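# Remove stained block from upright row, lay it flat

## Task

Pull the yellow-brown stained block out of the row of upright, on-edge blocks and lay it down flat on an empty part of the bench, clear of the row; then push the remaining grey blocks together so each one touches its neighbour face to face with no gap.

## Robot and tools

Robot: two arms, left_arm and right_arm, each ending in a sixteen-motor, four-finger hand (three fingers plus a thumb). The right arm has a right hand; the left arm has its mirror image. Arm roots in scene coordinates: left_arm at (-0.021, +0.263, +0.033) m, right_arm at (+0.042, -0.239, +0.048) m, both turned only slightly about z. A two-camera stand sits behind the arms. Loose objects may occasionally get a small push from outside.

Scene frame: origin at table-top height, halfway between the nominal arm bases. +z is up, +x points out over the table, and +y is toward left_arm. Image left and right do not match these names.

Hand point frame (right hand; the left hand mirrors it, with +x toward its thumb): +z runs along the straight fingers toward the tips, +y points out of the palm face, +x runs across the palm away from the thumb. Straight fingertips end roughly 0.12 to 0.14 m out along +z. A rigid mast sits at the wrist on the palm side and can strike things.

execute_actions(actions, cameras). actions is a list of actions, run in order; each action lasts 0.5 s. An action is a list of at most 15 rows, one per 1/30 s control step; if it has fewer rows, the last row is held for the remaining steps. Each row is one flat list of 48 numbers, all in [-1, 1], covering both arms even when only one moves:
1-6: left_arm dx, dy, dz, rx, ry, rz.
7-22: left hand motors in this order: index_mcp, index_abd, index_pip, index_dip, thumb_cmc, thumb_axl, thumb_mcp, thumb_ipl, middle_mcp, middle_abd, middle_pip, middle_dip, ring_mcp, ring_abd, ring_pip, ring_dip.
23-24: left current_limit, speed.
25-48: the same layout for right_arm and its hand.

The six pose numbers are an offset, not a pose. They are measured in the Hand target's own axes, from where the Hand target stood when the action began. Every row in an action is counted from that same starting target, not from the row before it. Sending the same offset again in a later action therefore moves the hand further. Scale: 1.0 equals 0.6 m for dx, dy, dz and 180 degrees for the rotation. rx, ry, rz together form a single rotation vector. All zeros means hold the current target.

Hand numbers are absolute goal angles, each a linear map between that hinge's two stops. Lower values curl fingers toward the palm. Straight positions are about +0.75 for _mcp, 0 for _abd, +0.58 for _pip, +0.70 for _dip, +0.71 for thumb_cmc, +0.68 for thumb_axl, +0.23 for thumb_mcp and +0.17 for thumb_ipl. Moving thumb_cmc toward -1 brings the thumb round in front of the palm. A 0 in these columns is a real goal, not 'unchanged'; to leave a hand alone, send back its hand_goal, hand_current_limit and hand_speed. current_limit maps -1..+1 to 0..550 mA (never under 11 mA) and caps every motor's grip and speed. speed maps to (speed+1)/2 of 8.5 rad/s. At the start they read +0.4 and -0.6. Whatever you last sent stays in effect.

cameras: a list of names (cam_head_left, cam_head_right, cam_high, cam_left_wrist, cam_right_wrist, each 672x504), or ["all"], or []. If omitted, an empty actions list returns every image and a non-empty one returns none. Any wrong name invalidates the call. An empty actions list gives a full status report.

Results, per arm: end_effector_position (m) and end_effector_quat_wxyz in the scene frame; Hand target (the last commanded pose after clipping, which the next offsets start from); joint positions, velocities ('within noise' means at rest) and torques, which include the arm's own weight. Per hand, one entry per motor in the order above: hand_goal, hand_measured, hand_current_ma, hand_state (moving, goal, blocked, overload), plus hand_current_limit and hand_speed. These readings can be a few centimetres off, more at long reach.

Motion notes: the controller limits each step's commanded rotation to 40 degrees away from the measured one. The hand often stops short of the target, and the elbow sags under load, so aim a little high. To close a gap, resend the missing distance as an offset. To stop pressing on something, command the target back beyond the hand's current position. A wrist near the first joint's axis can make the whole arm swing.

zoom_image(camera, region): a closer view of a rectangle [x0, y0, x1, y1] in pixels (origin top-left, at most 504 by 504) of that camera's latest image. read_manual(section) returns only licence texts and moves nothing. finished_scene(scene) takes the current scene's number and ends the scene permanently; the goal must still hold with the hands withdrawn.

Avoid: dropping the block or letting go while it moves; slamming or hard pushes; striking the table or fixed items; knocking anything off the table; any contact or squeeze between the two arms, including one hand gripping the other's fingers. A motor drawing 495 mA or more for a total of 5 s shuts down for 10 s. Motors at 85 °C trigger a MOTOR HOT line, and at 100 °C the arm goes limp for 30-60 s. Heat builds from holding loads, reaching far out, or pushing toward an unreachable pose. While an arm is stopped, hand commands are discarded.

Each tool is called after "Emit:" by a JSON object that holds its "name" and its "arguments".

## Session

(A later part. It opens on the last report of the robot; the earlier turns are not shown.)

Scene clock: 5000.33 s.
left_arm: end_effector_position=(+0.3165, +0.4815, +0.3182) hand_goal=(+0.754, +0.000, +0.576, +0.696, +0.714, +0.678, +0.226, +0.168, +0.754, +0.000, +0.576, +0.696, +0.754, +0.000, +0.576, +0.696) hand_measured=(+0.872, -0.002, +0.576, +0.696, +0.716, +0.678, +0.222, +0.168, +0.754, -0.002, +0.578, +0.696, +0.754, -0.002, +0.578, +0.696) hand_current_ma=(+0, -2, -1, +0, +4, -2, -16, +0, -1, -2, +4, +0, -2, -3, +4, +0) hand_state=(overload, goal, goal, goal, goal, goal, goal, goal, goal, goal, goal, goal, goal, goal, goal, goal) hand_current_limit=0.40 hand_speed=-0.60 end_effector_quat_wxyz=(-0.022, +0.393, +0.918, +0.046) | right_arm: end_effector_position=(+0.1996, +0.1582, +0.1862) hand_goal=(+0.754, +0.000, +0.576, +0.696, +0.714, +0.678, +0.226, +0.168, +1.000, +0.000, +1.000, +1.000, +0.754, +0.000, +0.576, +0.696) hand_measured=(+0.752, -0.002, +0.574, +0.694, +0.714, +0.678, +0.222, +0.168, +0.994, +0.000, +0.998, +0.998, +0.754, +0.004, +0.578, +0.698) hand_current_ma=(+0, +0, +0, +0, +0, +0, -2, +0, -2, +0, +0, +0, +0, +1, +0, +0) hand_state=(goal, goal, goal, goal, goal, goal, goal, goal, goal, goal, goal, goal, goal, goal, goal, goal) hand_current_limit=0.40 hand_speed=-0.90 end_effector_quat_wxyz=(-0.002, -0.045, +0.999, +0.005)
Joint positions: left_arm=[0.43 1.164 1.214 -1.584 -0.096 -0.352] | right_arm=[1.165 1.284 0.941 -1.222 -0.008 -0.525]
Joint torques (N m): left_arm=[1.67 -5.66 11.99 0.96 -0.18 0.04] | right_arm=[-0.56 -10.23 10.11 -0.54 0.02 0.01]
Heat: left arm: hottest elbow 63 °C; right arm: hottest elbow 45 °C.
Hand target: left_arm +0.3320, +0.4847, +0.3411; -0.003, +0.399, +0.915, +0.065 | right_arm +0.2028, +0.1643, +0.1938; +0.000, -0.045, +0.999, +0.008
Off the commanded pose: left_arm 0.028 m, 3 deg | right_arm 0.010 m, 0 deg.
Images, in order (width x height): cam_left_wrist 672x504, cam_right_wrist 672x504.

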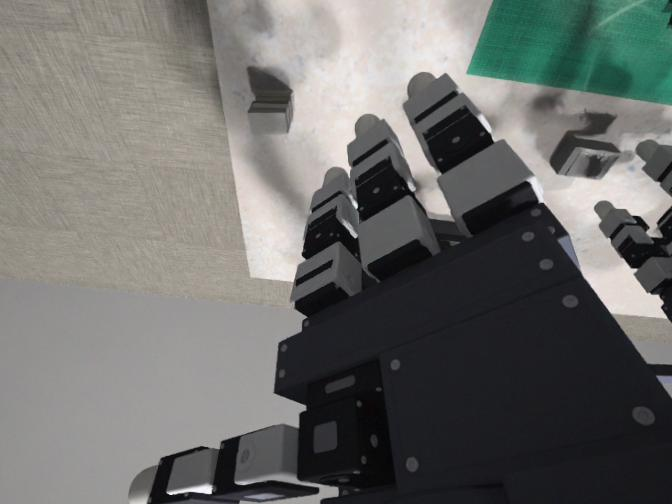

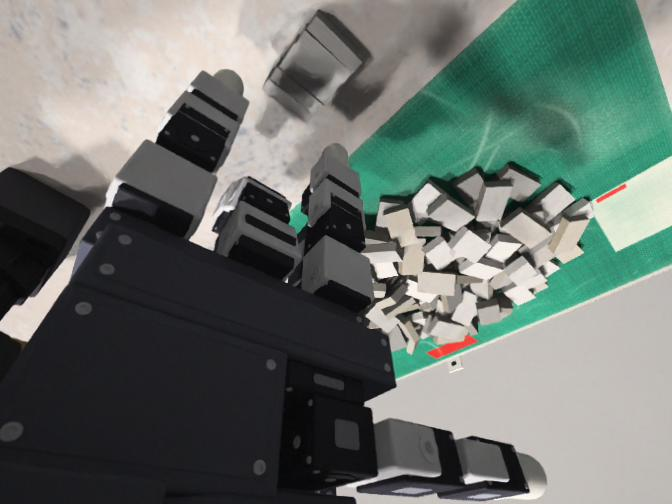

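Emit:
{"name": "execute_actions", "arguments": {"actions": []}}

Emit:
{"name": "zoom_image", "arguments": {"camera": "cam_left_wrist", "region": [530, 110, 640, 200]}}

Emit:
{"name": "zoom_image", "arguments": {"camera": "cam_head_left", "region": [270, 400, 390, 490]}}

Scene clock: 5034.67 s.
left_arm: end_effector_position=(+0.3165, +0.4815, +0.3182) hand_goal=(+0.754, +0.000, +0.576, +0.696, +0.714, +0.678, +0.226, +0.168, +0.754, +0.000, +0.576, +0.696, +0.754, +0.000, +0.576, +0.696) hand_measured=(+0.872, -0.002, +0.576, +0.696, +0.716, +0.678, +0.222, +0.168, +0.754, -0.002, +0.578, +0.696, +0.754, -0.002, +0.578, +0.696) hand_current_ma=(+0, -2, -1, +0, +4, -2, -16, +0, -1, -2, +4, +0, -2, -3, +4, +0) hand_state=(overload, goal, goal, goal, goal, goal, goal, goal, goal, goal, goal, goal, goal, goal, goal, goal) hand_current_limit=0.40 hand_speed=-0.60 end_effector_quat_wxyz=(-0.022, +0.393, +0.918, +0.046) | right_arm: end_effector_position=(+0.1996, +0.1582, +0.1862) hand_goal=(+0.754, +0.000, +0.576, +0.696, +0.714, +0.678, +0.226, +0.168, +1.000, +0.000, +1.000, +1.000, +0.754, +0.000, +0.576, +0.696) hand_measured=(+0.752, -0.002, +0.574, +0.694, +0.714, +0.678, +0.222, +0.168, +0.994, +0.000, +0.998, +0.998, +0.754, +0.004, +0.578, +0.698) hand_current_ma=(+0, +0, +0, +0, +0, +0, -2, +0, -2, +0, +0, +0, +0, +1, +0, +0) hand_state=(goal, goal, goal, goal, goal, goal, goal, goal, goal, goal, goal, goal, goal, goal, goal, goal) hand_current_limit=0.40 hand_speed=-0.90 end_effector_quat_wxyz=(-0.002, -0.045, +0.999, +0.005)
Joint positions: left_arm=[0.43 1.164 1.214 -1.584 -0.096 -0.352] | right_arm=[1.165 1.284 0.941 -1.222 -0.008 -0.525]
Joint velocities: within noise
Joint torques (N m): left_arm=[1.79 -5.77 11.97 0.95 -0.18 0.05] | right_arm=[-0.56 -10.05 10.11 -0.53 0.02 0.01]
Heat: left arm: hottest elbow 63 °C; right arm: hottest elbow 47 °C.
Hand target: left_arm +0.3320, +0.4847, +0.3411; -0.003, +0.399, +0.915, +0.065 | right_arm +0.2028, +0.1643, +0.1938; +0.000, -0.045, +0.999, +0.008
Off the commanded pose: left_arm 0.028 m, 3 deg | right_arm 0.010 m, 0 deg.

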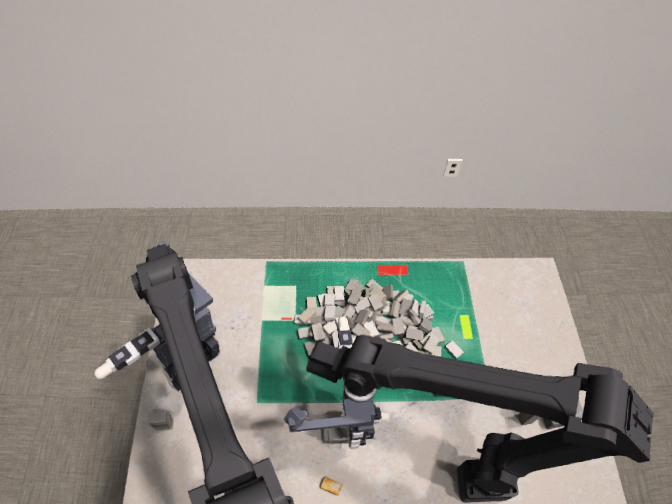

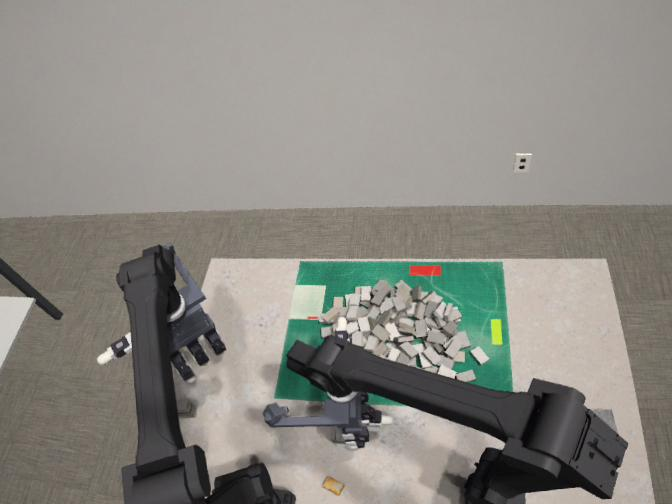

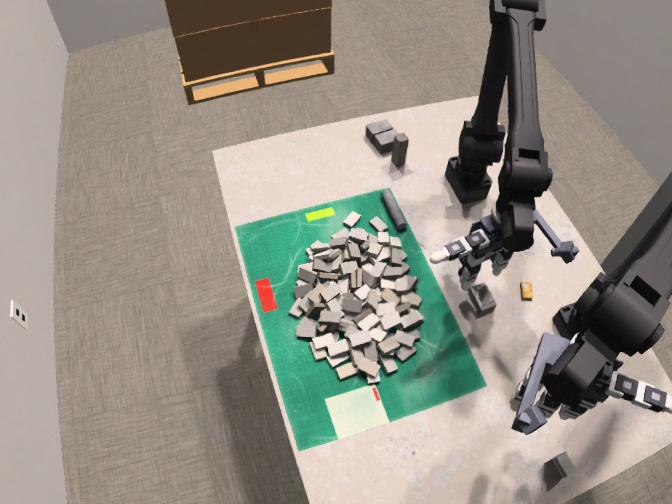

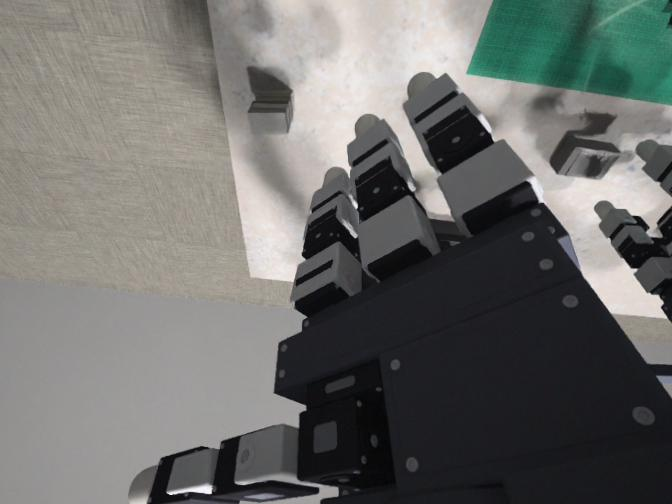

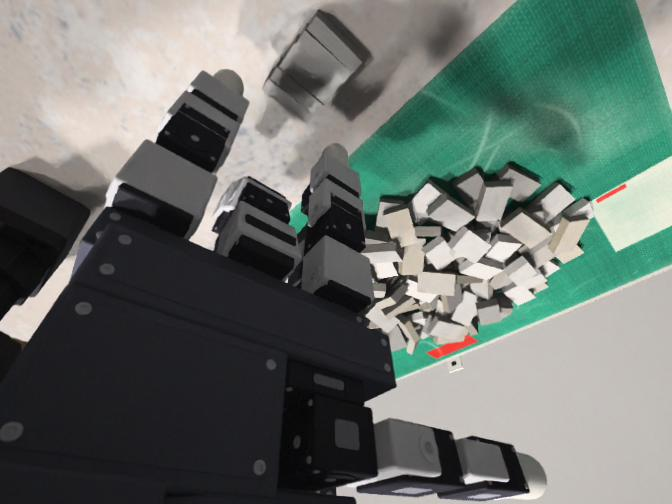

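Scaled by 4.582 from the camera's 672x504 image, which has a finer 960x720 frame.

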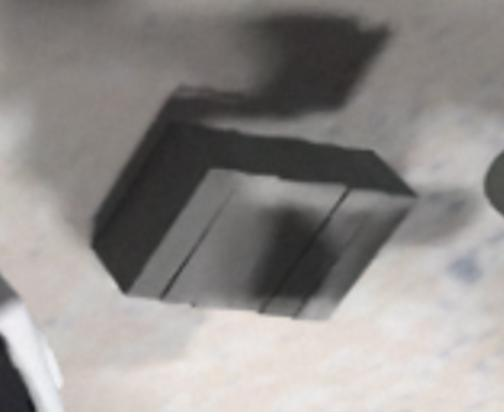

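Scaled by 4.200 from the camera's 672x504 image, which has a finer 960x720 frame.

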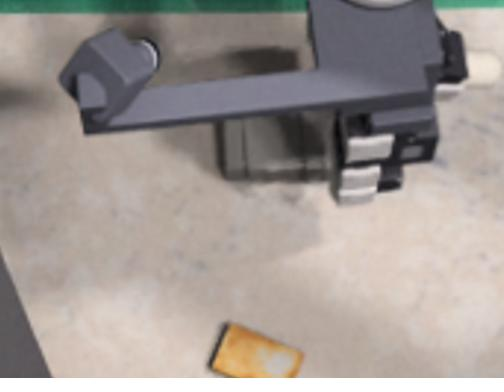

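Emit:
{"name": "execute_actions", "arguments": {"actions": [[[0,0,0,0,0,0,0.754,0,0.576,0.696,0.714,0.678,0.226,0.168,0.754,0,0.576,0.696,0.754,0,0.576,0.696,0.4,-0.6,-0.0296,-0.0428,0,0,0,0.1667,0.754,0.12,0.576,0.696,0.714,0.678,0.226,0.168,1,0,1,1,0.754,-0.12,0.576,0.696,0.4,-0.9]],[[0,0,0,0,0,0,0.754,0,0.576,0.696,0.714,0.678,0.226,0.168,0.754,0,0.576,0.696,0.754,0,0.576,0.696,0.4,-0.6,-0.047,-0.0224,0,0,0,0.1667,0.754,0.12,0.576,0.696,0.714,0.678,0.226,0.168,1,0,1,1,0.754,-0.12,0.576,0.696,0.4,-0.9]]], "cameras": []}}

Emit:
{"name": "execute_actions", "arguments": {"actions": [[[0,0,0,0,0,0,0.754,0,0.576,0.696,0.714,0.678,0.226,0.168,0.754,0,0.576,0.696,0.754,0,0.576,0.696,0.4,-0.6,-0.0499,0.0034,0,0,0,0.168,0.754,0.12,0.576,0.696,0.714,0.678,0.226,0.168,1,0,1,1,0.754,-0.12,0.576,0.696,0.4,-0.9]]], "cameras": ["cam_left_wrist","cam_right_wrist","cam_head_left","cam_high"]}}

Emit:
{"name": "zoom_image", "arguments": {"camera": "cam_left_wrist", "region": [520, 100, 672, 220]}}

Emit:
{"name": "zoom_image", "arguments": {"camera": "cam_right_wrist", "region": [60, 0, 400, 252]}}

Scene clock: 5074.80 s.
left_arm: end_effector_position=(+0.3165, +0.4815, +0.3182) hand_goal=(+0.754, +0.000, +0.576, +0.696, +0.714, +0.678, +0.226, +0.168, +0.754, +0.000, +0.576, +0.696, +0.754, +0.000, +0.576, +0.696) hand_measured=(+0.872, -0.002, +0.576, +0.696, +0.716, +0.678, +0.222, +0.168, +0.754, -0.002, +0.578, +0.696, +0.754, -0.002, +0.578, +0.696) hand_current_ma=(+0, -2, -1, +0, +4, -2, -16, +0, -1, -2, +4, +0, -2, -3, +4, +0) hand_state=(overload, goal, goal, goal, goal, goal, goal, goal, goal, goal, goal, goal, goal, goal, goal, goal) hand_current_limit=0.40 hand_speed=-0.60 end_effector_quat_wxyz=(-0.022, +0.393, +0.918, +0.046) | right_arm: end_effector_position=(+0.2400, +0.1039, +0.1847) hand_goal=(+0.754, +0.120, +0.576, +0.696, +0.714, +0.678, +0.226, +0.168, +1.000, +0.000, +1.000, +1.000, +0.754, -0.120, +0.576, +0.696) hand_measured=(+0.750, +0.118, +0.574, +0.694, +0.712, +0.678, +0.222, +0.168, +0.994, +0.002, +0.998, +0.998, +0.754, -0.116, +0.578, +0.698) hand_current_ma=(-1, +0, +0, +0, +0, +0, -2, +0, -2, +0, +0, +0, +0, +1, +0, +0) hand_state=(goal, goal, goal, goal, goal, goal, goal, goal, goal, goal, goal, goal, goal, goal, goal, goal) hand_current_limit=0.40 hand_speed=-0.90 end_effector_quat_wxyz=(-0.005, +0.459, +0.889, +0.000)
Joint positions: left_arm=[0.43 1.164 1.214 -1.584 -0.096 -0.352] | right_arm=[1.24 1.264 0.923 -1.229 -0.011 0.594]
Joint torques (N m): left_arm=[1.73 -5.83 11.99 0.98 -0.18 0.05] | right_arm=[0.09 -8.47 10.89 -0.34 0.15 0.12]
Heat: left arm: hottest elbow 63 °C; right arm: hottest elbow 47 °C.
Hand target: left_arm +0.3320, +0.4847, +0.3411; -0.003, +0.399, +0.915, +0.065 | right_arm +0.2427, +0.1164, +0.1930; -0.004, +0.460, +0.888, +0.006
Off the commanded pose: left_arm 0.028 m, 3 deg | right_arm 0.015 m, 1 deg.
No camera images: "cameras" was empty.

Scene clock: 5075.87 s.
left_arm: end_effector_position=(+0.3165, +0.4815, +0.3182) hand_goal=(+0.754, +0.000, +0.576, +0.696, +0.714, +0.678, +0.226, +0.168, +0.754, +0.000, +0.576, +0.696, +0.754, +0.000, +0.576, +0.696) hand_measured=(+0.872, -0.002, +0.576, +0.696, +0.716, +0.678, +0.222, +0.168, +0.754, -0.002, +0.578, +0.696, +0.754, -0.002, +0.578, +0.696) hand_current_ma=(+0, -2, -1, +0, +4, -2, -16, +0, -1, -2, +4, +0, -2, -3, +4, +0) hand_state=(overload, goal, goal, goal, goal, goal, goal, goal, goal, goal, goal, goal, goal, goal, goal, goal) hand_current_limit=0.40 hand_speed=-0.60 end_effector_quat_wxyz=(-0.022, +0.393, +0.918, +0.046) | right_arm: end_effector_position=(+0.2530, +0.0818, +0.1840) hand_goal=(+0.754, +0.120, +0.576, +0.696, +0.714, +0.678, +0.226, +0.168, +1.000, +0.000, +1.000, +1.000, +0.754, -0.120, +0.576, +0.696) hand_measured=(+0.752, +0.118, +0.574, +0.694, +0.712, +0.678, +0.222, +0.168, +0.994, +0.002, +0.998, +0.998, +0.754, -0.116, +0.578, +0.698) hand_current_ma=(+0, +0, +0, +0, +0, +0, -2, +0, -2, +0, +0, +0, +0, +0, +0, +0) hand_state=(goal, goal, goal, goal, goal, goal, goal, goal, goal, goal, goal, goal, goal, goal, goal, goal) hand_current_limit=0.40 hand_speed=-0.90 end_effector_quat_wxyz=(-0.004, +0.669, +0.744, -0.005)
Joint positions: left_arm=[0.43 1.164 1.214 -1.584 -0.096 -0.352] | right_arm=[1.239 1.333 0.985 -1.229 -0.011 1.105]
Joint torques (N m): left_arm=[1.67 -5.71 11.97 0.95 -0.18 0.04] | right_arm=[-1.14 -9.76 11.07 -0.25 0.15 0.11]
Heat: left arm: hottest elbow 63 °C; right arm: hottest elbow 48 °C.
Hand target: left_arm +0.3320, +0.4847, +0.3411; -0.003, +0.399, +0.915, +0.065 | right_arm +0.2617, +0.0931, +0.1927; -0.006, +0.676, +0.737, +0.005
Off the commanded pose: left_arm 0.028 m, 3 deg | right_arm 0.017 m, 2 deg.
Images, in order (width x height): cam_head_left 672x504, cam_high 672x504, cam_left_wrist 672x504, cam_right_wrist 672x504.

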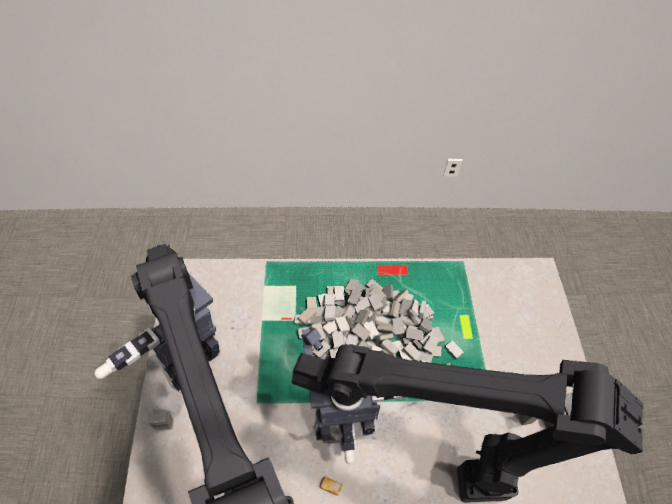

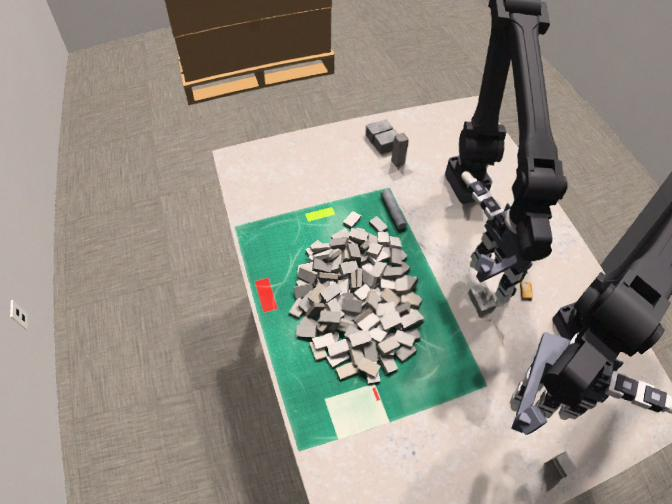

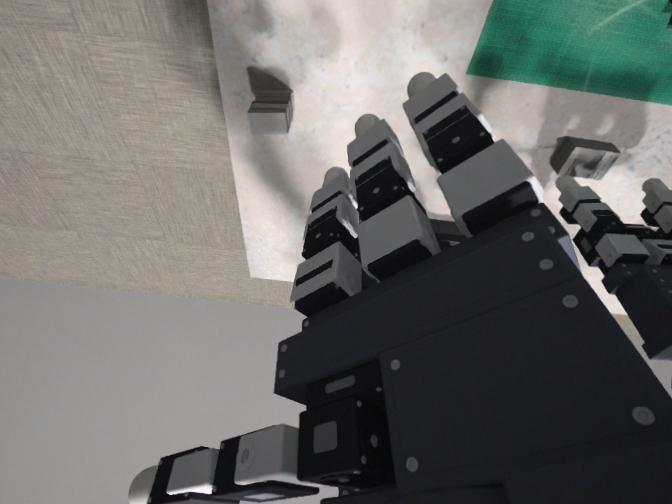

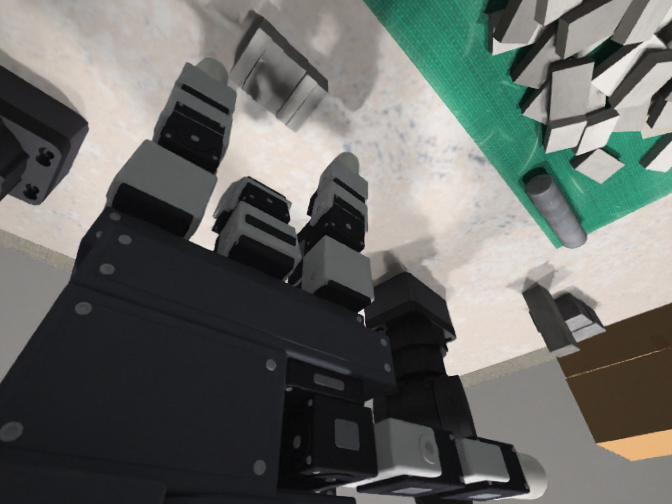

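Scaled by 3.316 from the camera's 672x504 image, which has a finer 960x720 frame.

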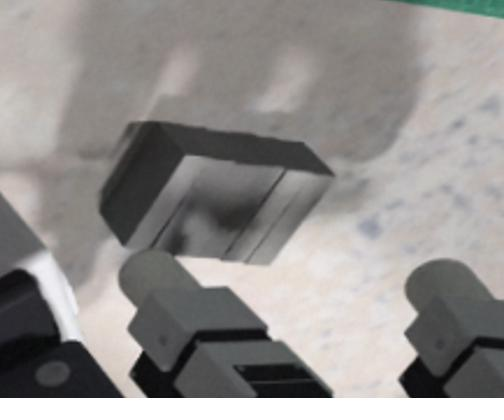

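Scaled by 1.482 from the camera's 672x504 image, which has a finer 960x720 frame.

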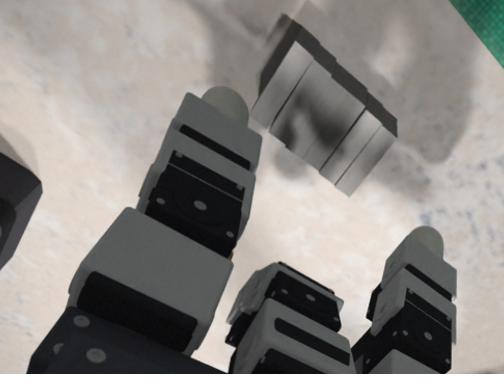

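Emit:
{"name": "execute_actions", "arguments": {"actions": [[[0,0,0,0,0,0,0.754,0,0.576,0.696,0.714,0.678,0.226,0.168,0.754,0,0.576,0.696,0.754,0,0.576,0.696,0.4,-0.6,0.0217,0.0017,0,0,0,0,0.754,0.12,0.576,0.696,0.714,0.678,0.226,0.168,1,0,1,1,0.754,-0.12,0.576,0.696,0.4,-0.9]]], "cameras": []}}

Scene clock: 5103.93 s.
left_arm: end_effector_position=(+0.3165, +0.4815, +0.3182) hand_goal=(+0.754, +0.000, +0.576, +0.696, +0.714, +0.678, +0.226, +0.168, +0.754, +0.000, +0.576, +0.696, +0.754, +0.000, +0.576, +0.696) hand_measured=(+0.872, -0.002, +0.576, +0.696, +0.716, +0.678, +0.222, +0.168, +0.754, -0.002, +0.578, +0.696, +0.754, -0.002, +0.578, +0.696) hand_current_ma=(+0, -2, -1, +0, +4, -2, -16, +0, -1, -2, +4, +0, -2, -3, +4, +0) hand_state=(overload, goal, goal, goal, goal, goal, goal, goal, goal, goal, goal, goal, goal, goal, goal, goal) hand_current_limit=0.40 hand_speed=-0.60 end_effector_quat_wxyz=(-0.022, +0.393, +0.918, +0.046) | right_arm: end_effector_position=(+0.2576, +0.0931, +0.1857) hand_goal=(+0.754, +0.120, +0.576, +0.696, +0.714, +0.678, +0.226, +0.168, +1.000, +0.000, +1.000, +1.000, +0.754, -0.120, +0.576, +0.696) hand_measured=(+0.752, +0.118, +0.574, +0.694, +0.712, +0.678, +0.222, +0.168, +0.994, +0.002, +0.998, +0.998, +0.754, -0.116, +0.578, +0.698) hand_current_ma=(+0, +0, +0, +0, +0, +0, -2, +0, -2, +0, +0, +0, +0, +0, +0, +0) hand_state=(goal, goal, goal, goal, goal, goal, goal, goal, goal, goal, goal, goal, goal, goal, goal, goal) hand_current_limit=0.40 hand_speed=-0.90 end_effector_quat_wxyz=(-0.004, +0.674, +0.739, -0.004)
Joint positions: left_arm=[0.43 1.164 1.214 -1.584 -0.096 -0.352] | right_arm=[1.239 1.365 1.02 -1.229 -0.01 1.119]
Joint torques (N m): left_arm=[1.79 -5.66 11.96 0.95 -0.19 0.05] | right_arm=[-0.21 -10.34 10.86 -0.23 0.14 0.12]
Heat: left arm: hottest elbow 63 °C; right arm: hottest elbow 50 °C.
Hand target: left_arm +0.3320, +0.4847, +0.3411; -0.003, +0.399, +0.915, +0.065 | right_arm +0.2616, +0.1061, +0.1928; -0.006, +0.676, +0.737, +0.005
Off the commanded pose: left_arm 0.028 m, 3 deg | right_arm 0.015 m, 1 deg.
No camera images: "cameras" was empty.

Emit:
{"name": "execute_actions", "arguments": {"actions": [[[0,0,0,0,0,0,0.754,0,0.576,0.696,0.714,0.678,0.226,0.168,0.754,0,0.576,0.696,0.754,0,0.576,0.696,0.4,-0.6,-0.0127,-0.0078,0.03,0,0,0,0.754,0.12,0.576,0.696,0.714,0.678,0.226,0.168,1,0,1,1,0.754,-0.12,0.576,0.696,0.4,-0.9]],[[0,0,0,0,0,0,0.754,0,0.576,0.696,0.714,0.678,0.226,0.168,0.754,0,0.576,0.696,0.754,0,0.576,0.696,0.4,-0.6,0,0,0.025,0,0,0,0.754,0.12,0.576,0.696,0.714,0.678,0.226,0.168,1,0,1,1,0.754,-0.12,0.576,0.696,0.4,-0.9]]], "cameras": ["cam_left_wrist","cam_right_wrist"]}}

Emit:
{"name": "zoom_image", "arguments": {"camera": "cam_left_wrist", "region": [520, 100, 672, 220]}}

Emit:
{"name": "zoom_image", "arguments": {"camera": "cam_right_wrist", "region": [60, 0, 400, 252]}}

Scene clock: 5117.30 s.
left_arm: end_effector_position=(+0.3165, +0.4815, +0.3182) hand_goal=(+0.754, +0.000, +0.576, +0.696, +0.714, +0.678, +0.226, +0.168, +0.754, +0.000, +0.576, +0.696, +0.754, +0.000, +0.576, +0.696) hand_measured=(+0.872, -0.002, +0.576, +0.696, +0.716, +0.678, +0.222, +0.168, +0.754, -0.002, +0.578, +0.696, +0.754, -0.002, +0.578, +0.696) hand_current_ma=(+0, -2, -1, +0, +4, -2, -16, +0, -1, -2, +4, +0, -2, -3, +4, +0) hand_state=(overload, goal, goal, goal, goal, goal, goal, goal, goal, goal, goal, goal, goal, goal, goal, goal) hand_current_limit=0.40 hand_speed=-0.60 end_effector_quat_wxyz=(-0.022, +0.393, +0.918, +0.046) | right_arm: end_effector_position=(+0.2587, +0.0956, +0.1662) hand_goal=(+0.754, +0.120, +0.576, +0.696, +0.714, +0.678, +0.226, +0.168, +1.000, +0.000, +1.000, +1.000, +0.754, -0.120, +0.576, +0.696) hand_measured=(+0.752, +0.118, +0.574, +0.694, +0.712, +0.678, +0.222, +0.168, +0.994, +0.002, +0.998, +0.998, +0.754, -0.116, +0.578, +0.698) hand_current_ma=(+0, +0, +0, +0, +0, +0, -2, +0, -2, +0, +0, +0, +0, +0, +0, +0) hand_state=(goal, goal, goal, goal, goal, goal, goal, goal, goal, goal, goal, goal, goal, goal, goal, goal) hand_current_limit=0.40 hand_speed=-0.90 end_effector_quat_wxyz=(-0.009, +0.675, +0.738, +0.008)
Joint positions: left_arm=[0.43 1.164 1.214 -1.584 -0.096 -0.352] | right_arm=[1.239 1.378 0.976 -1.148 -0.01 1.123]
Joint torques (N m): left_arm=[1.67 -5.71 11.95 0.95 -0.19 0.04] | right_arm=[-0.03 -10.46 7.82 0.23 0.14 0.13]
Heat: left arm: hottest elbow 63 °C; right arm: hottest elbow 49 °C.
Hand target: left_arm +0.3320, +0.4847, +0.3411; -0.003, +0.399, +0.915, +0.065 | right_arm +0.2575, +0.0986, +0.1596; -0.006, +0.676, +0.737, +0.005
Off the commanded pose: left_arm 0.028 m, 3 deg | right_arm 0.007 m, 0 deg.
Images, in order (width x height): cam_left_wrist 672x504, cam_right_wrist 672x504.

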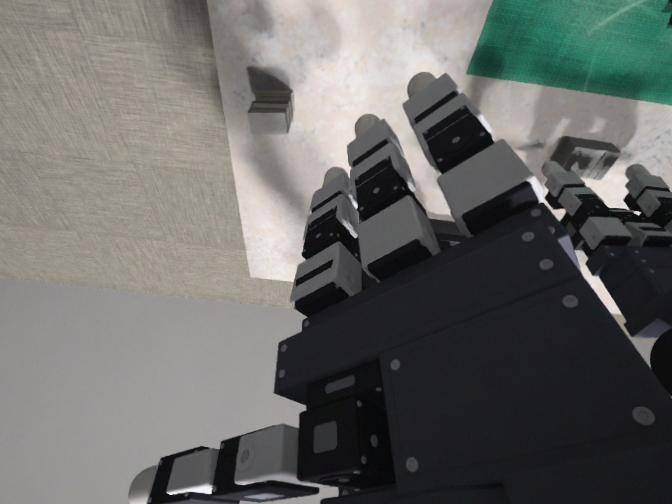

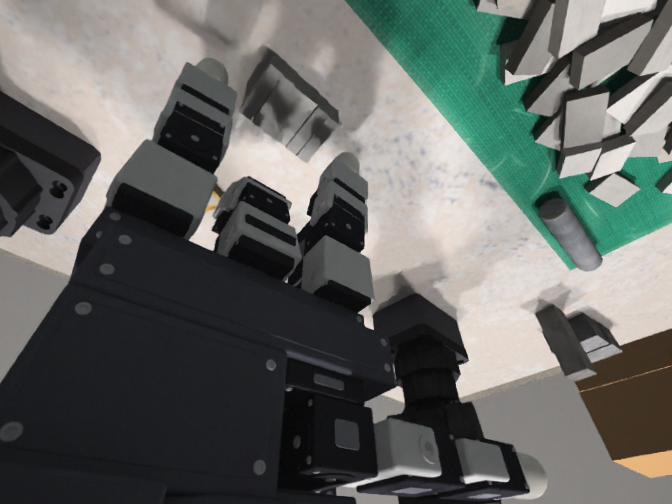

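Scaled by 3.316 from the camera's 672x504 image, which has a finer 960x720 frame.

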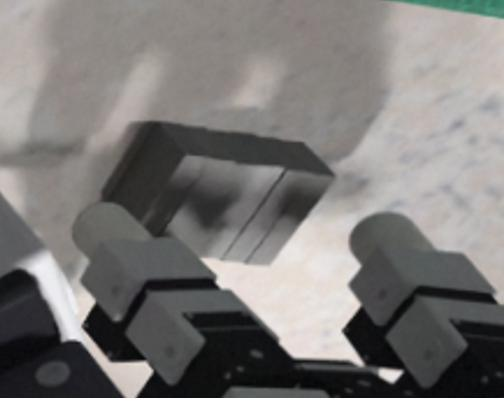

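Scaled by 1.482 from the camera's 672x504 image, which has a finer 960x720 frame.

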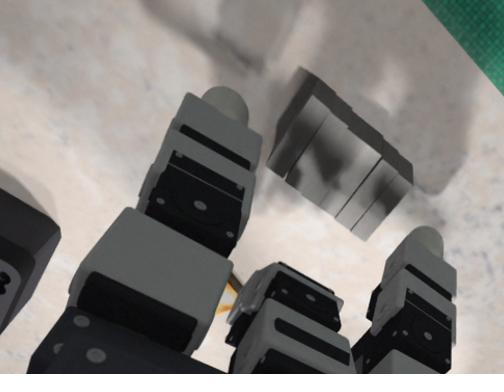

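Emit:
{"name": "execute_actions", "arguments": {"actions": [[[0,0,0,0,0,0,0.754,0,0.576,0.696,0.714,0.678,0.226,0.168,0.754,0,0.576,0.696,0.754,0,0.576,0.696,0.4,-0.6,0,0,0.0225,0,0,0,0.754,0.12,0.576,0.696,0.714,0.678,0.226,0.168,1,0,1,1,0.754,-0.12,0.576,0.696,0.4,-0.9]],[[0,0,0,0,0,0,0.754,0,0.576,0.696,0.714,0.678,0.226,0.168,0.754,0,0.576,0.696,0.754,0,0.576,0.696,0.4,-0.6,0,0,0.022,0,0,0,0.754,0.12,0.576,0.696,0.714,0.678,0.226,0.168,1,0,1,1,0.754,-0.12,0.576,0.696,0.4,-0.9]]], "cameras": ["cam_left_wrist","cam_right_wrist","cam_head_left"]}}

Emit:
{"name": "zoom_image", "arguments": {"camera": "cam_left_wrist", "region": [530, 110, 672, 220]}}

Emit:
{"name": "zoom_image", "arguments": {"camera": "cam_right_wrist", "region": [100, 0, 400, 222]}}

Emit:
{"name": "zoom_image", "arguments": {"camera": "cam_head_left", "region": [270, 400, 390, 490]}}

Scene clock: 5143.67 s.
left_arm: end_effector_position=(+0.3165, +0.4815, +0.3182) hand_goal=(+0.754, +0.000, +0.576, +0.696, +0.714, +0.678, +0.226, +0.168, +0.754, +0.000, +0.576, +0.696, +0.754, +0.000, +0.576, +0.696) hand_measured=(+0.872, -0.002, +0.576, +0.696, +0.716, +0.678, +0.222, +0.168, +0.754, -0.002, +0.578, +0.696, +0.754, -0.002, +0.578, +0.696) hand_current_ma=(+0, -2, -1, +0, +4, -2, -16, +0, -1, -2, +4, +0, -2, -3, +4, +0) hand_state=(overload, goal, goal, goal, goal, goal, goal, goal, goal, goal, goal, goal, goal, goal, goal, goal) hand_current_limit=0.40 hand_speed=-0.60 end_effector_quat_wxyz=(-0.022, +0.393, +0.918, +0.046) | right_arm: end_effector_position=(+0.2591, +0.0969, +0.1400) hand_goal=(+0.754, +0.120, +0.576, +0.696, +0.714, +0.678, +0.226, +0.168, +1.000, +0.000, +1.000, +1.000, +0.754, -0.120, +0.576, +0.696) hand_measured=(+0.752, +0.118, +0.574, +0.694, +0.712, +0.678, +0.222, +0.168, +0.994, +0.002, +0.998, +0.998, +0.754, -0.116, +0.578, +0.698) hand_current_ma=(+0, +0, +0, +0, +0, +0, -2, +0, -2, +0, +0, +0, +0, +0, +0, +0) hand_state=(goal, goal, goal, goal, goal, goal, goal, goal, goal, goal, goal, goal, goal, goal, goal, goal) hand_current_limit=0.40 hand_speed=-0.90 end_effector_quat_wxyz=(-0.009, +0.675, +0.738, +0.008)
Joint positions: left_arm=[0.43 1.164 1.214 -1.584 -0.096 -0.352] | right_arm=[1.239 1.413 0.935 -1.071 -0.01 1.123]
Joint torques (N m): left_arm=[1.73 -5.71 12 0.98 -0.18 0.03] | right_arm=[0.03 -10.58 7.42 0.2 0.13 0.13]
Heat: left arm: hottest elbow 63 °C; right arm: hottest elbow 46 °C.
Hand target: left_arm +0.3320, +0.4847, +0.3411; -0.003, +0.399, +0.915, +0.065 | right_arm +0.2575, +0.0991, +0.1330; -0.006, +0.676, +0.737, +0.005
Off the commanded pose: left_arm 0.028 m, 3 deg | right_arm 0.007 m, 1 deg.
Images, in order (width x height): cam_head_left 672x504, cam_left_wrist 672x504, cam_right_wrist 672x504.

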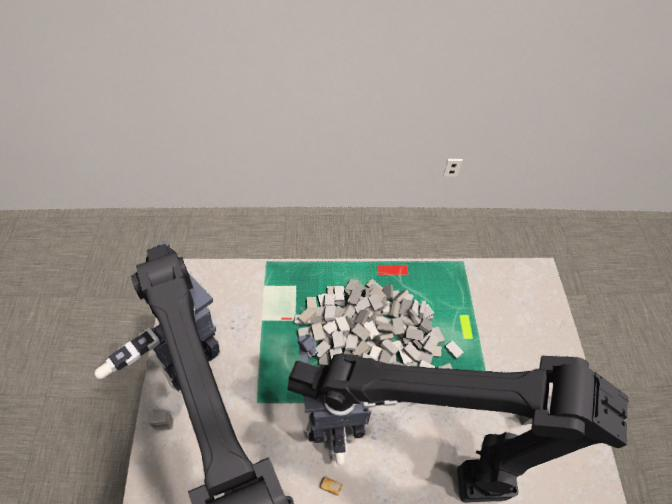

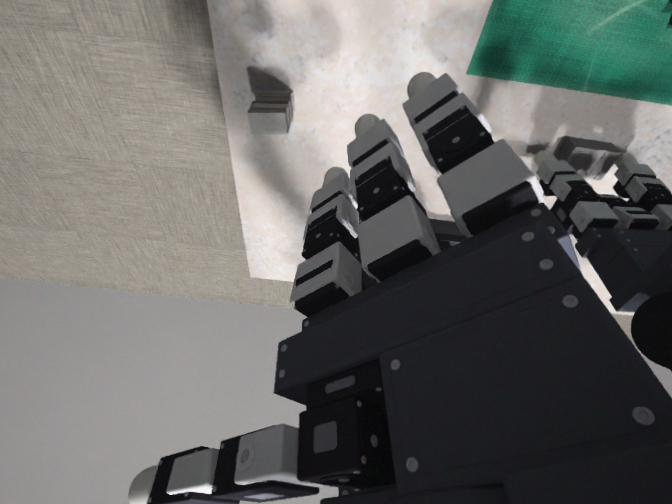

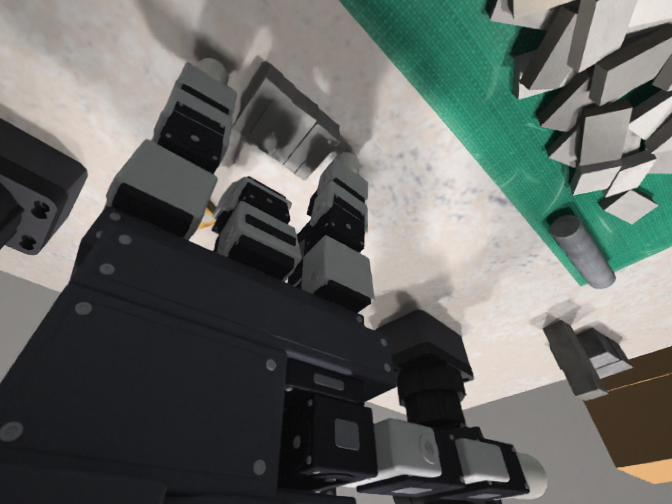

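Scaled by 3.549 from the camera's 672x504 image, which has a finer 960x720 frame.

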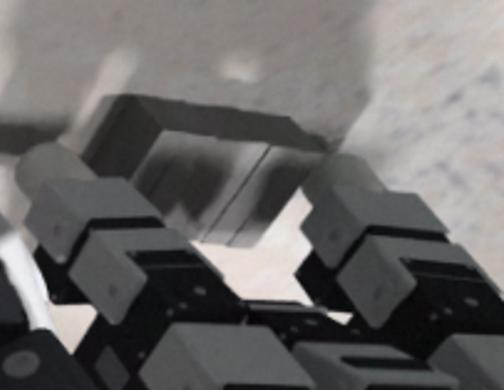

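Scaled by 1.680 from the camera's 672x504 image, which has a finer 960x720 frame.

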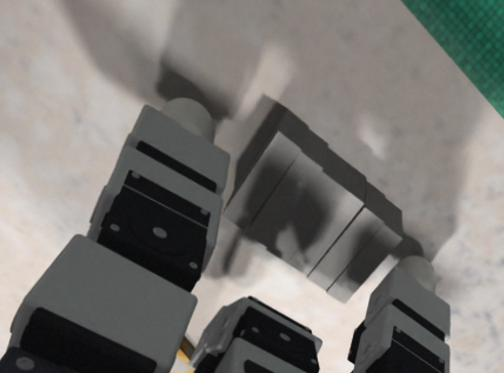

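Scaled by 4.200 from the camera's 672x504 image, which has a finer 960x720 frame.

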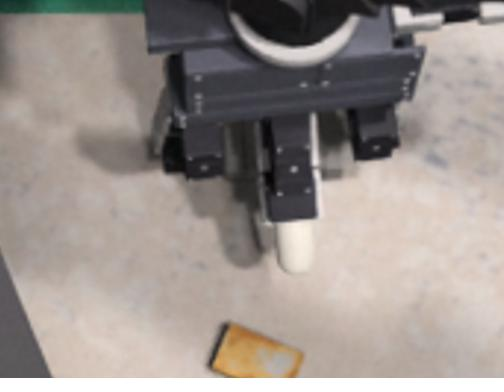

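Emit:
{"name": "execute_actions", "arguments": {"actions": [[[0,0,0,0,0,0,0.754,0,0.576,0.696,0.714,0.678,0.226,0.168,0.754,0,0.576,0.696,0.754,0,0.576,0.696,0.4,-0.6,0,0,0,0,0,0,0.754,0.08,0.576,0.696,0.714,0.678,0.226,0.168,1,0,1,1,0.754,-0.02,0.576,0.696,0.2,-0.96]],[[0,0,0,0,0,0,0.754,0,0.576,0.696,0.714,0.678,0.226,0.168,0.754,0,0.576,0.696,0.754,0,0.576,0.696,0.4,-0.6,0,0,0,0,0,0,0.754,0.06,0.576,0.696,0.714,0.678,0.226,0.168,1,0,1,1,0.754,0.015,0.576,0.696,0.2,-0.97]]], "cameras": ["cam_left_wrist","cam_right_wrist"]}}

Emit:
{"name": "zoom_image", "arguments": {"camera": "cam_left_wrist", "region": [530, 110, 672, 220]}}

Emit:
{"name": "zoom_image", "arguments": {"camera": "cam_right_wrist", "region": [150, 0, 400, 185]}}

Scene clock: 5191.90 s.
left_arm: end_effector_position=(+0.3165, +0.4815, +0.3182) hand_goal=(+0.754, +0.000, +0.576, +0.696, +0.714, +0.678, +0.226, +0.168, +0.754, +0.000, +0.576, +0.696, +0.754, +0.000, +0.576, +0.696) hand_measured=(+0.872, -0.002, +0.576, +0.696, +0.716, +0.678, +0.222, +0.168, +0.754, -0.002, +0.578, +0.696, +0.754, -0.002, +0.578, +0.696) hand_current_ma=(+0, -2, -1, +0, +4, -2, -16, +0, -1, -2, +4, +0, -2, -3, +4, +0) hand_state=(overload, goal, goal, goal, goal, goal, goal, goal, goal, goal, goal, goal, goal, goal, goal, goal) hand_current_limit=0.40 hand_speed=-0.60 end_effector_quat_wxyz=(-0.022, +0.393, +0.918, +0.046) | right_arm: end_effector_position=(+0.2591, +0.0969, +0.1400) hand_goal=(+0.754, +0.060, +0.576, +0.696, +0.714, +0.678, +0.226, +0.168, +1.000, +0.000, +1.000, +1.000, +0.754, +0.016, +0.576, +0.696) hand_measured=(+0.752, +0.062, +0.574, +0.694, +0.712, +0.678, +0.222, +0.168, +0.994, +0.002, +0.998, +0.998, +0.754, +0.012, +0.578, +0.698) hand_current_ma=(+0, +0, +0, +0, +0, +0, -2, +0, -2, +0, +0, +0, +0, -1, +0, +0) hand_state=(goal, goal, goal, goal, goal, goal, goal, goal, goal, goal, goal, goal, goal, goal, goal, goal) hand_current_limit=0.20 hand_speed=-0.97 end_effector_quat_wxyz=(-0.009, +0.675, +0.738, +0.008)
Joint positions: left_arm=[0.43 1.164 1.214 -1.584 -0.096 -0.352] | right_arm=[1.239 1.413 0.935 -1.071 -0.01 1.123]
Joint torques (N m): left_arm=[1.61 -5.66 11.97 0.99 -0.19 0.04] | right_arm=[-0.03 -10.58 7.47 0.25 0.14 0.12]
Heat: left arm: hottest elbow 63 °C; right arm: hottest elbow 46 °C.
Hand target: left_arm +0.3320, +0.4847, +0.3411; -0.003, +0.399, +0.915, +0.065 | right_arm +0.2575, +0.0991, +0.1330; -0.006, +0.676, +0.737, +0.005
Off the commanded pose: left_arm 0.028 m, 3 deg | right_arm 0.008 m, 1 deg.
Images, in order (width x height): cam_left_wrist 672x504, cam_right_wrist 672x504.

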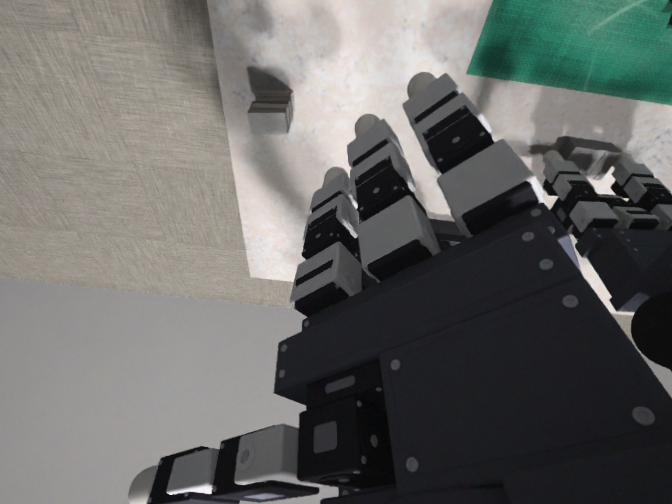

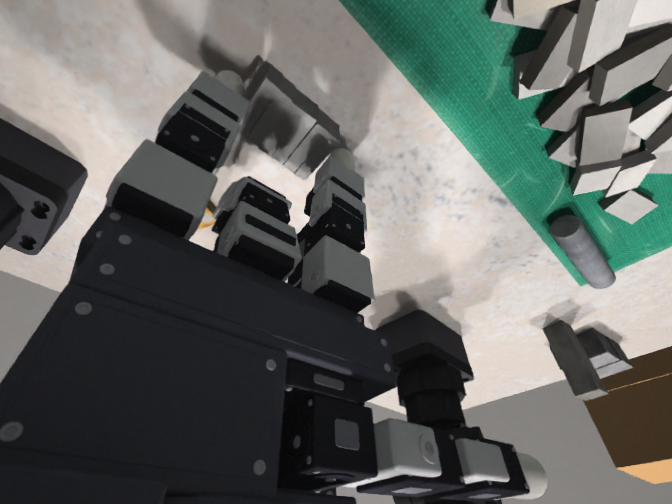

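Scaled by 3.549 from the camera's 672x504 image, which has a finer 960x720 frame.

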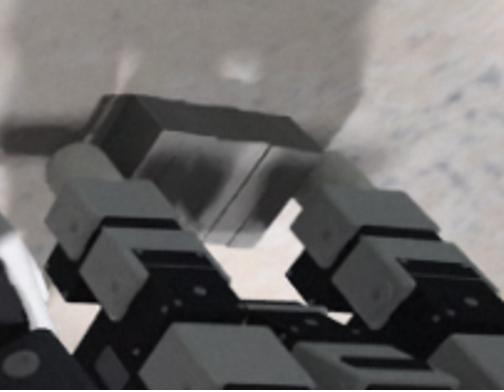

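Scaled by 2.016 from the camera's 672x504 image, which has a finer 960x720 frame.

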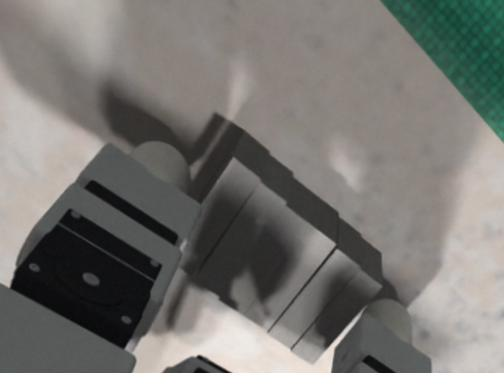

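Emit:
{"name": "execute_actions", "arguments": {"actions": [[[0,0,0,0,0,0,0.754,0,0.576,0.696,0.714,0.678,0.226,0.168,0.754,0,0.576,0.696,0.754,0,0.576,0.696,0.4,-0.6,0,0,0,0,0,0,0.754,0.04,0.576,0.696,0.714,0.678,0.226,0.168,1,0,1,1,0.754,0.045,0.576,0.696,0.2,-0.97]]], "cameras": ["cam_left_wrist","cam_right_wrist"]}}

Emit:
{"name": "zoom_image", "arguments": {"camera": "cam_right_wrist", "region": [150, 0, 400, 185]}}

Scene clock: 5197.93 s.
left_arm: end_effector_position=(+0.3165, +0.4815, +0.3182) hand_goal=(+0.754, +0.000, +0.576, +0.696, +0.714, +0.678, +0.226, +0.168, +0.754, +0.000, +0.576, +0.696, +0.754, +0.000, +0.576, +0.696) hand_measured=(+0.872, -0.002, +0.576, +0.696, +0.716, +0.678, +0.222, +0.168, +0.754, -0.002, +0.578, +0.696, +0.754, -0.002, +0.578, +0.696) hand_current_ma=(+0, -2, -1, +0, +4, -2, -16, +0, -1, -2, +4, +0, -2, -3, +4, +0) hand_state=(overload, goal, goal, goal, goal, goal, goal, goal, goal, goal, goal, goal, goal, goal, goal, goal) hand_current_limit=0.40 hand_speed=-0.60 end_effector_quat_wxyz=(-0.022, +0.393, +0.918, +0.046) | right_arm: end_effector_position=(+0.2591, +0.0969, +0.1400) hand_goal=(+0.754, +0.040, +0.576, +0.696, +0.714, +0.678, +0.226, +0.168, +1.000, +0.000, +1.000, +1.000, +0.754, +0.046, +0.576, +0.696) hand_measured=(+0.752, +0.042, +0.574, +0.694, +0.712, +0.678, +0.222, +0.168, +0.994, +0.002, +0.998, +0.998, +0.754, +0.042, +0.578, +0.698) hand_current_ma=(+0, +0, +0, +0, +0, +0, -2, +0, -2, +0, +0, +0, +0, -1, +0, +0) hand_state=(goal, goal, goal, goal, goal, goal, goal, goal, goal, goal, goal, goal, goal, goal, goal, goal) hand_current_limit=0.20 hand_speed=-0.97 end_effector_quat_wxyz=(-0.009, +0.675, +0.738, +0.008)
Joint positions: left_arm=[0.43 1.164 1.214 -1.584 -0.096 -0.352] | right_arm=[1.239 1.413 0.935 -1.071 -0.01 1.123]
Joint torques (N m): left_arm=[1.85 -5.71 11.97 0.94 -0.18 0.04] | right_arm=[0.15 -10.64 7.45 0.17 0.14 0.12]
Heat: left arm: hottest elbow 63 °C; right arm: hottest elbow 46 °C.
Hand target: left_arm +0.3320, +0.4847, +0.3411; -0.003, +0.399, +0.915, +0.065 | right_arm +0.2575, +0.0991, +0.1330; -0.006, +0.676, +0.737, +0.005
Off the commanded pose: left_arm 0.028 m, 3 deg | right_arm 0.008 m, 1 deg.
Images, in order (width x height): cam_left_wrist 672x504, cam_right_wrist 672x504.

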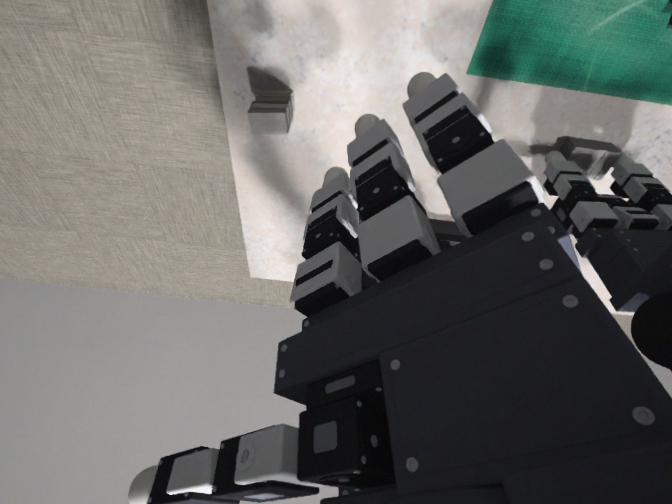

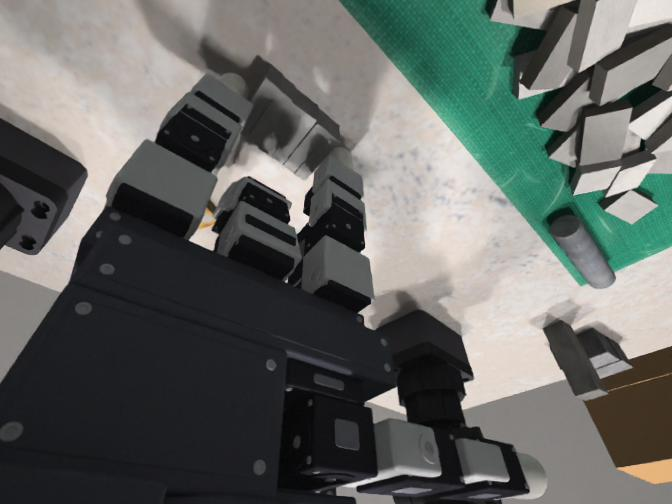

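Scaled by 2.016 from the camera's 672x504 image, which has a finer 960x720 frame.

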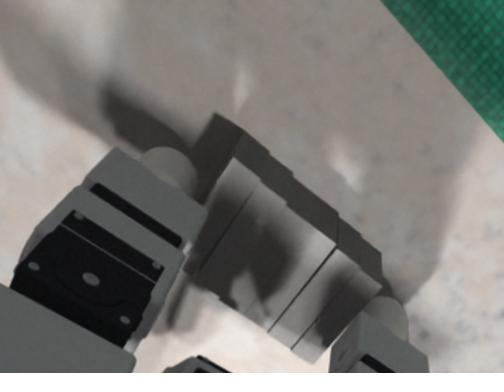

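Emit:
{"name": "execute_actions", "arguments": {"actions": [[[0,0,0,0,0,0,0.754,0,0.576,0.696,0.714,0.678,0.226,0.168,0.754,0,0.576,0.696,0.754,0,0.576,0.696,0.4,-0.6,0,0,0,0,0,0,0.754,0.03,0.576,0.696,0.714,0.678,0.226,0.168,1,0,1,1,0.754,0.075,0.576,0.696,0.2,-0.97]]], "cameras": ["cam_left_wrist","cam_right_wrist"]}}

Emit:
{"name": "zoom_image", "arguments": {"camera": "cam_right_wrist", "region": [150, 0, 400, 185]}}

Emit:
{"name": "zoom_image", "arguments": {"camera": "cam_left_wrist", "region": [530, 110, 672, 220]}}

Scene clock: 5206.93 s.
left_arm: end_effector_position=(+0.3165, +0.4815, +0.3182) hand_goal=(+0.754, +0.000, +0.576, +0.696, +0.714, +0.678, +0.226, +0.168, +0.754, +0.000, +0.576, +0.696, +0.754, +0.000, +0.576, +0.696) hand_measured=(+0.872, -0.002, +0.576, +0.696, +0.716, +0.678, +0.222, +0.168, +0.754, -0.002, +0.578, +0.696, +0.754, -0.002, +0.578, +0.696) hand_current_ma=(+0, -2, -1, +0, +4, -2, -16, +0, -1, -2, +4, +0, -2, -3, +4, +0) hand_state=(overload, goal, goal, goal, goal, goal, goal, goal, goal, goal, goal, goal, goal, goal, goal, goal) hand_current_limit=0.40 hand_speed=-0.60 end_effector_quat_wxyz=(-0.022, +0.393, +0.918, +0.046) | right_arm: end_effector_position=(+0.2591, +0.0969, +0.1400) hand_goal=(+0.754, +0.030, +0.576, +0.696, +0.714, +0.678, +0.226, +0.168, +1.000, +0.000, +1.000, +1.000, +0.754, +0.076, +0.576, +0.696) hand_measured=(+0.752, +0.032, +0.574, +0.694, +0.712, +0.678, +0.222, +0.168, +0.994, +0.002, +0.998, +0.998, +0.754, +0.060, +0.578, +0.698) hand_current_ma=(+0, +0, +0, +0, +0, +0, -2, +0, -2, +0, +0, +0, +0, -6, +0, +0) hand_state=(goal, goal, goal, goal, goal, goal, goal, goal, goal, goal, goal, goal, goal, goal, goal, goal) hand_current_limit=0.20 hand_speed=-0.97 end_effector_quat_wxyz=(-0.009, +0.675, +0.738, +0.008)
Joint positions: left_arm=[0.43 1.164 1.214 -1.584 -0.096 -0.352] | right_arm=[1.239 1.413 0.935 -1.071 -0.01 1.123]
Joint torques (N m): left_arm=[1.67 -5.71 11.97 0.98 -0.18 0.04] | right_arm=[0.15 -10.75 7.43 0.27 0.14 0.13]
Heat: left arm: hottest elbow 63 °C; right arm: hottest elbow 46 °C.
Hand target: left_arm +0.3320, +0.4847, +0.3411; -0.003, +0.399, +0.915, +0.065 | right_arm +0.2575, +0.0991, +0.1330; -0.006, +0.676, +0.737, +0.005
Off the commanded pose: left_arm 0.028 m, 3 deg | right_arm 0.008 m, 1 deg.
Images, in order (width x height): cam_left_wrist 672x504, cam_right_wrist 672x504.

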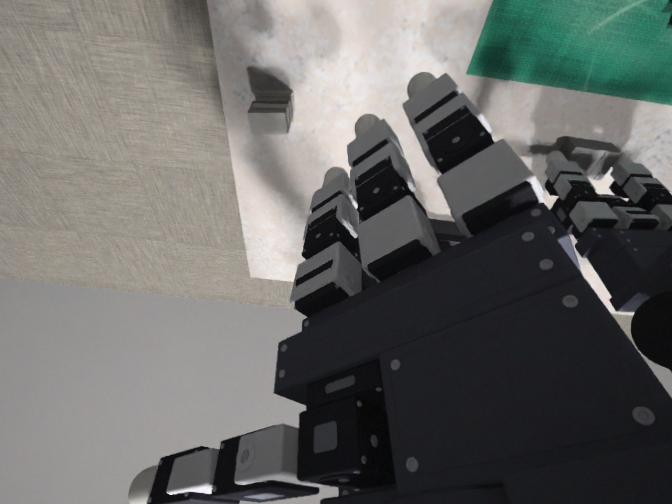

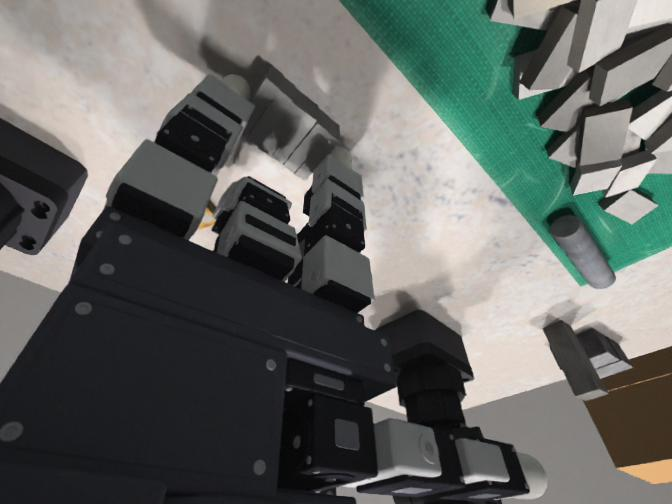

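Scaled by 2.016 from the camera's 672x504 image, which has a finer 960x720 frame.

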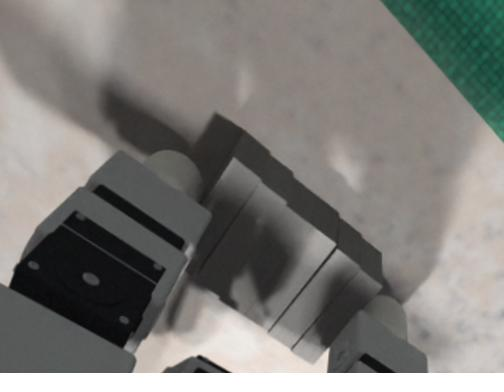

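Scaled by 3.549 from the camera's 672x504 image, which has a finer 960x720 frame.

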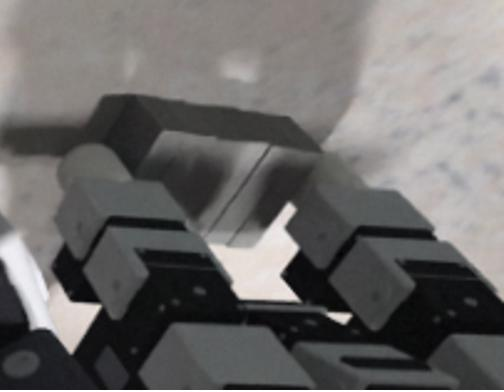

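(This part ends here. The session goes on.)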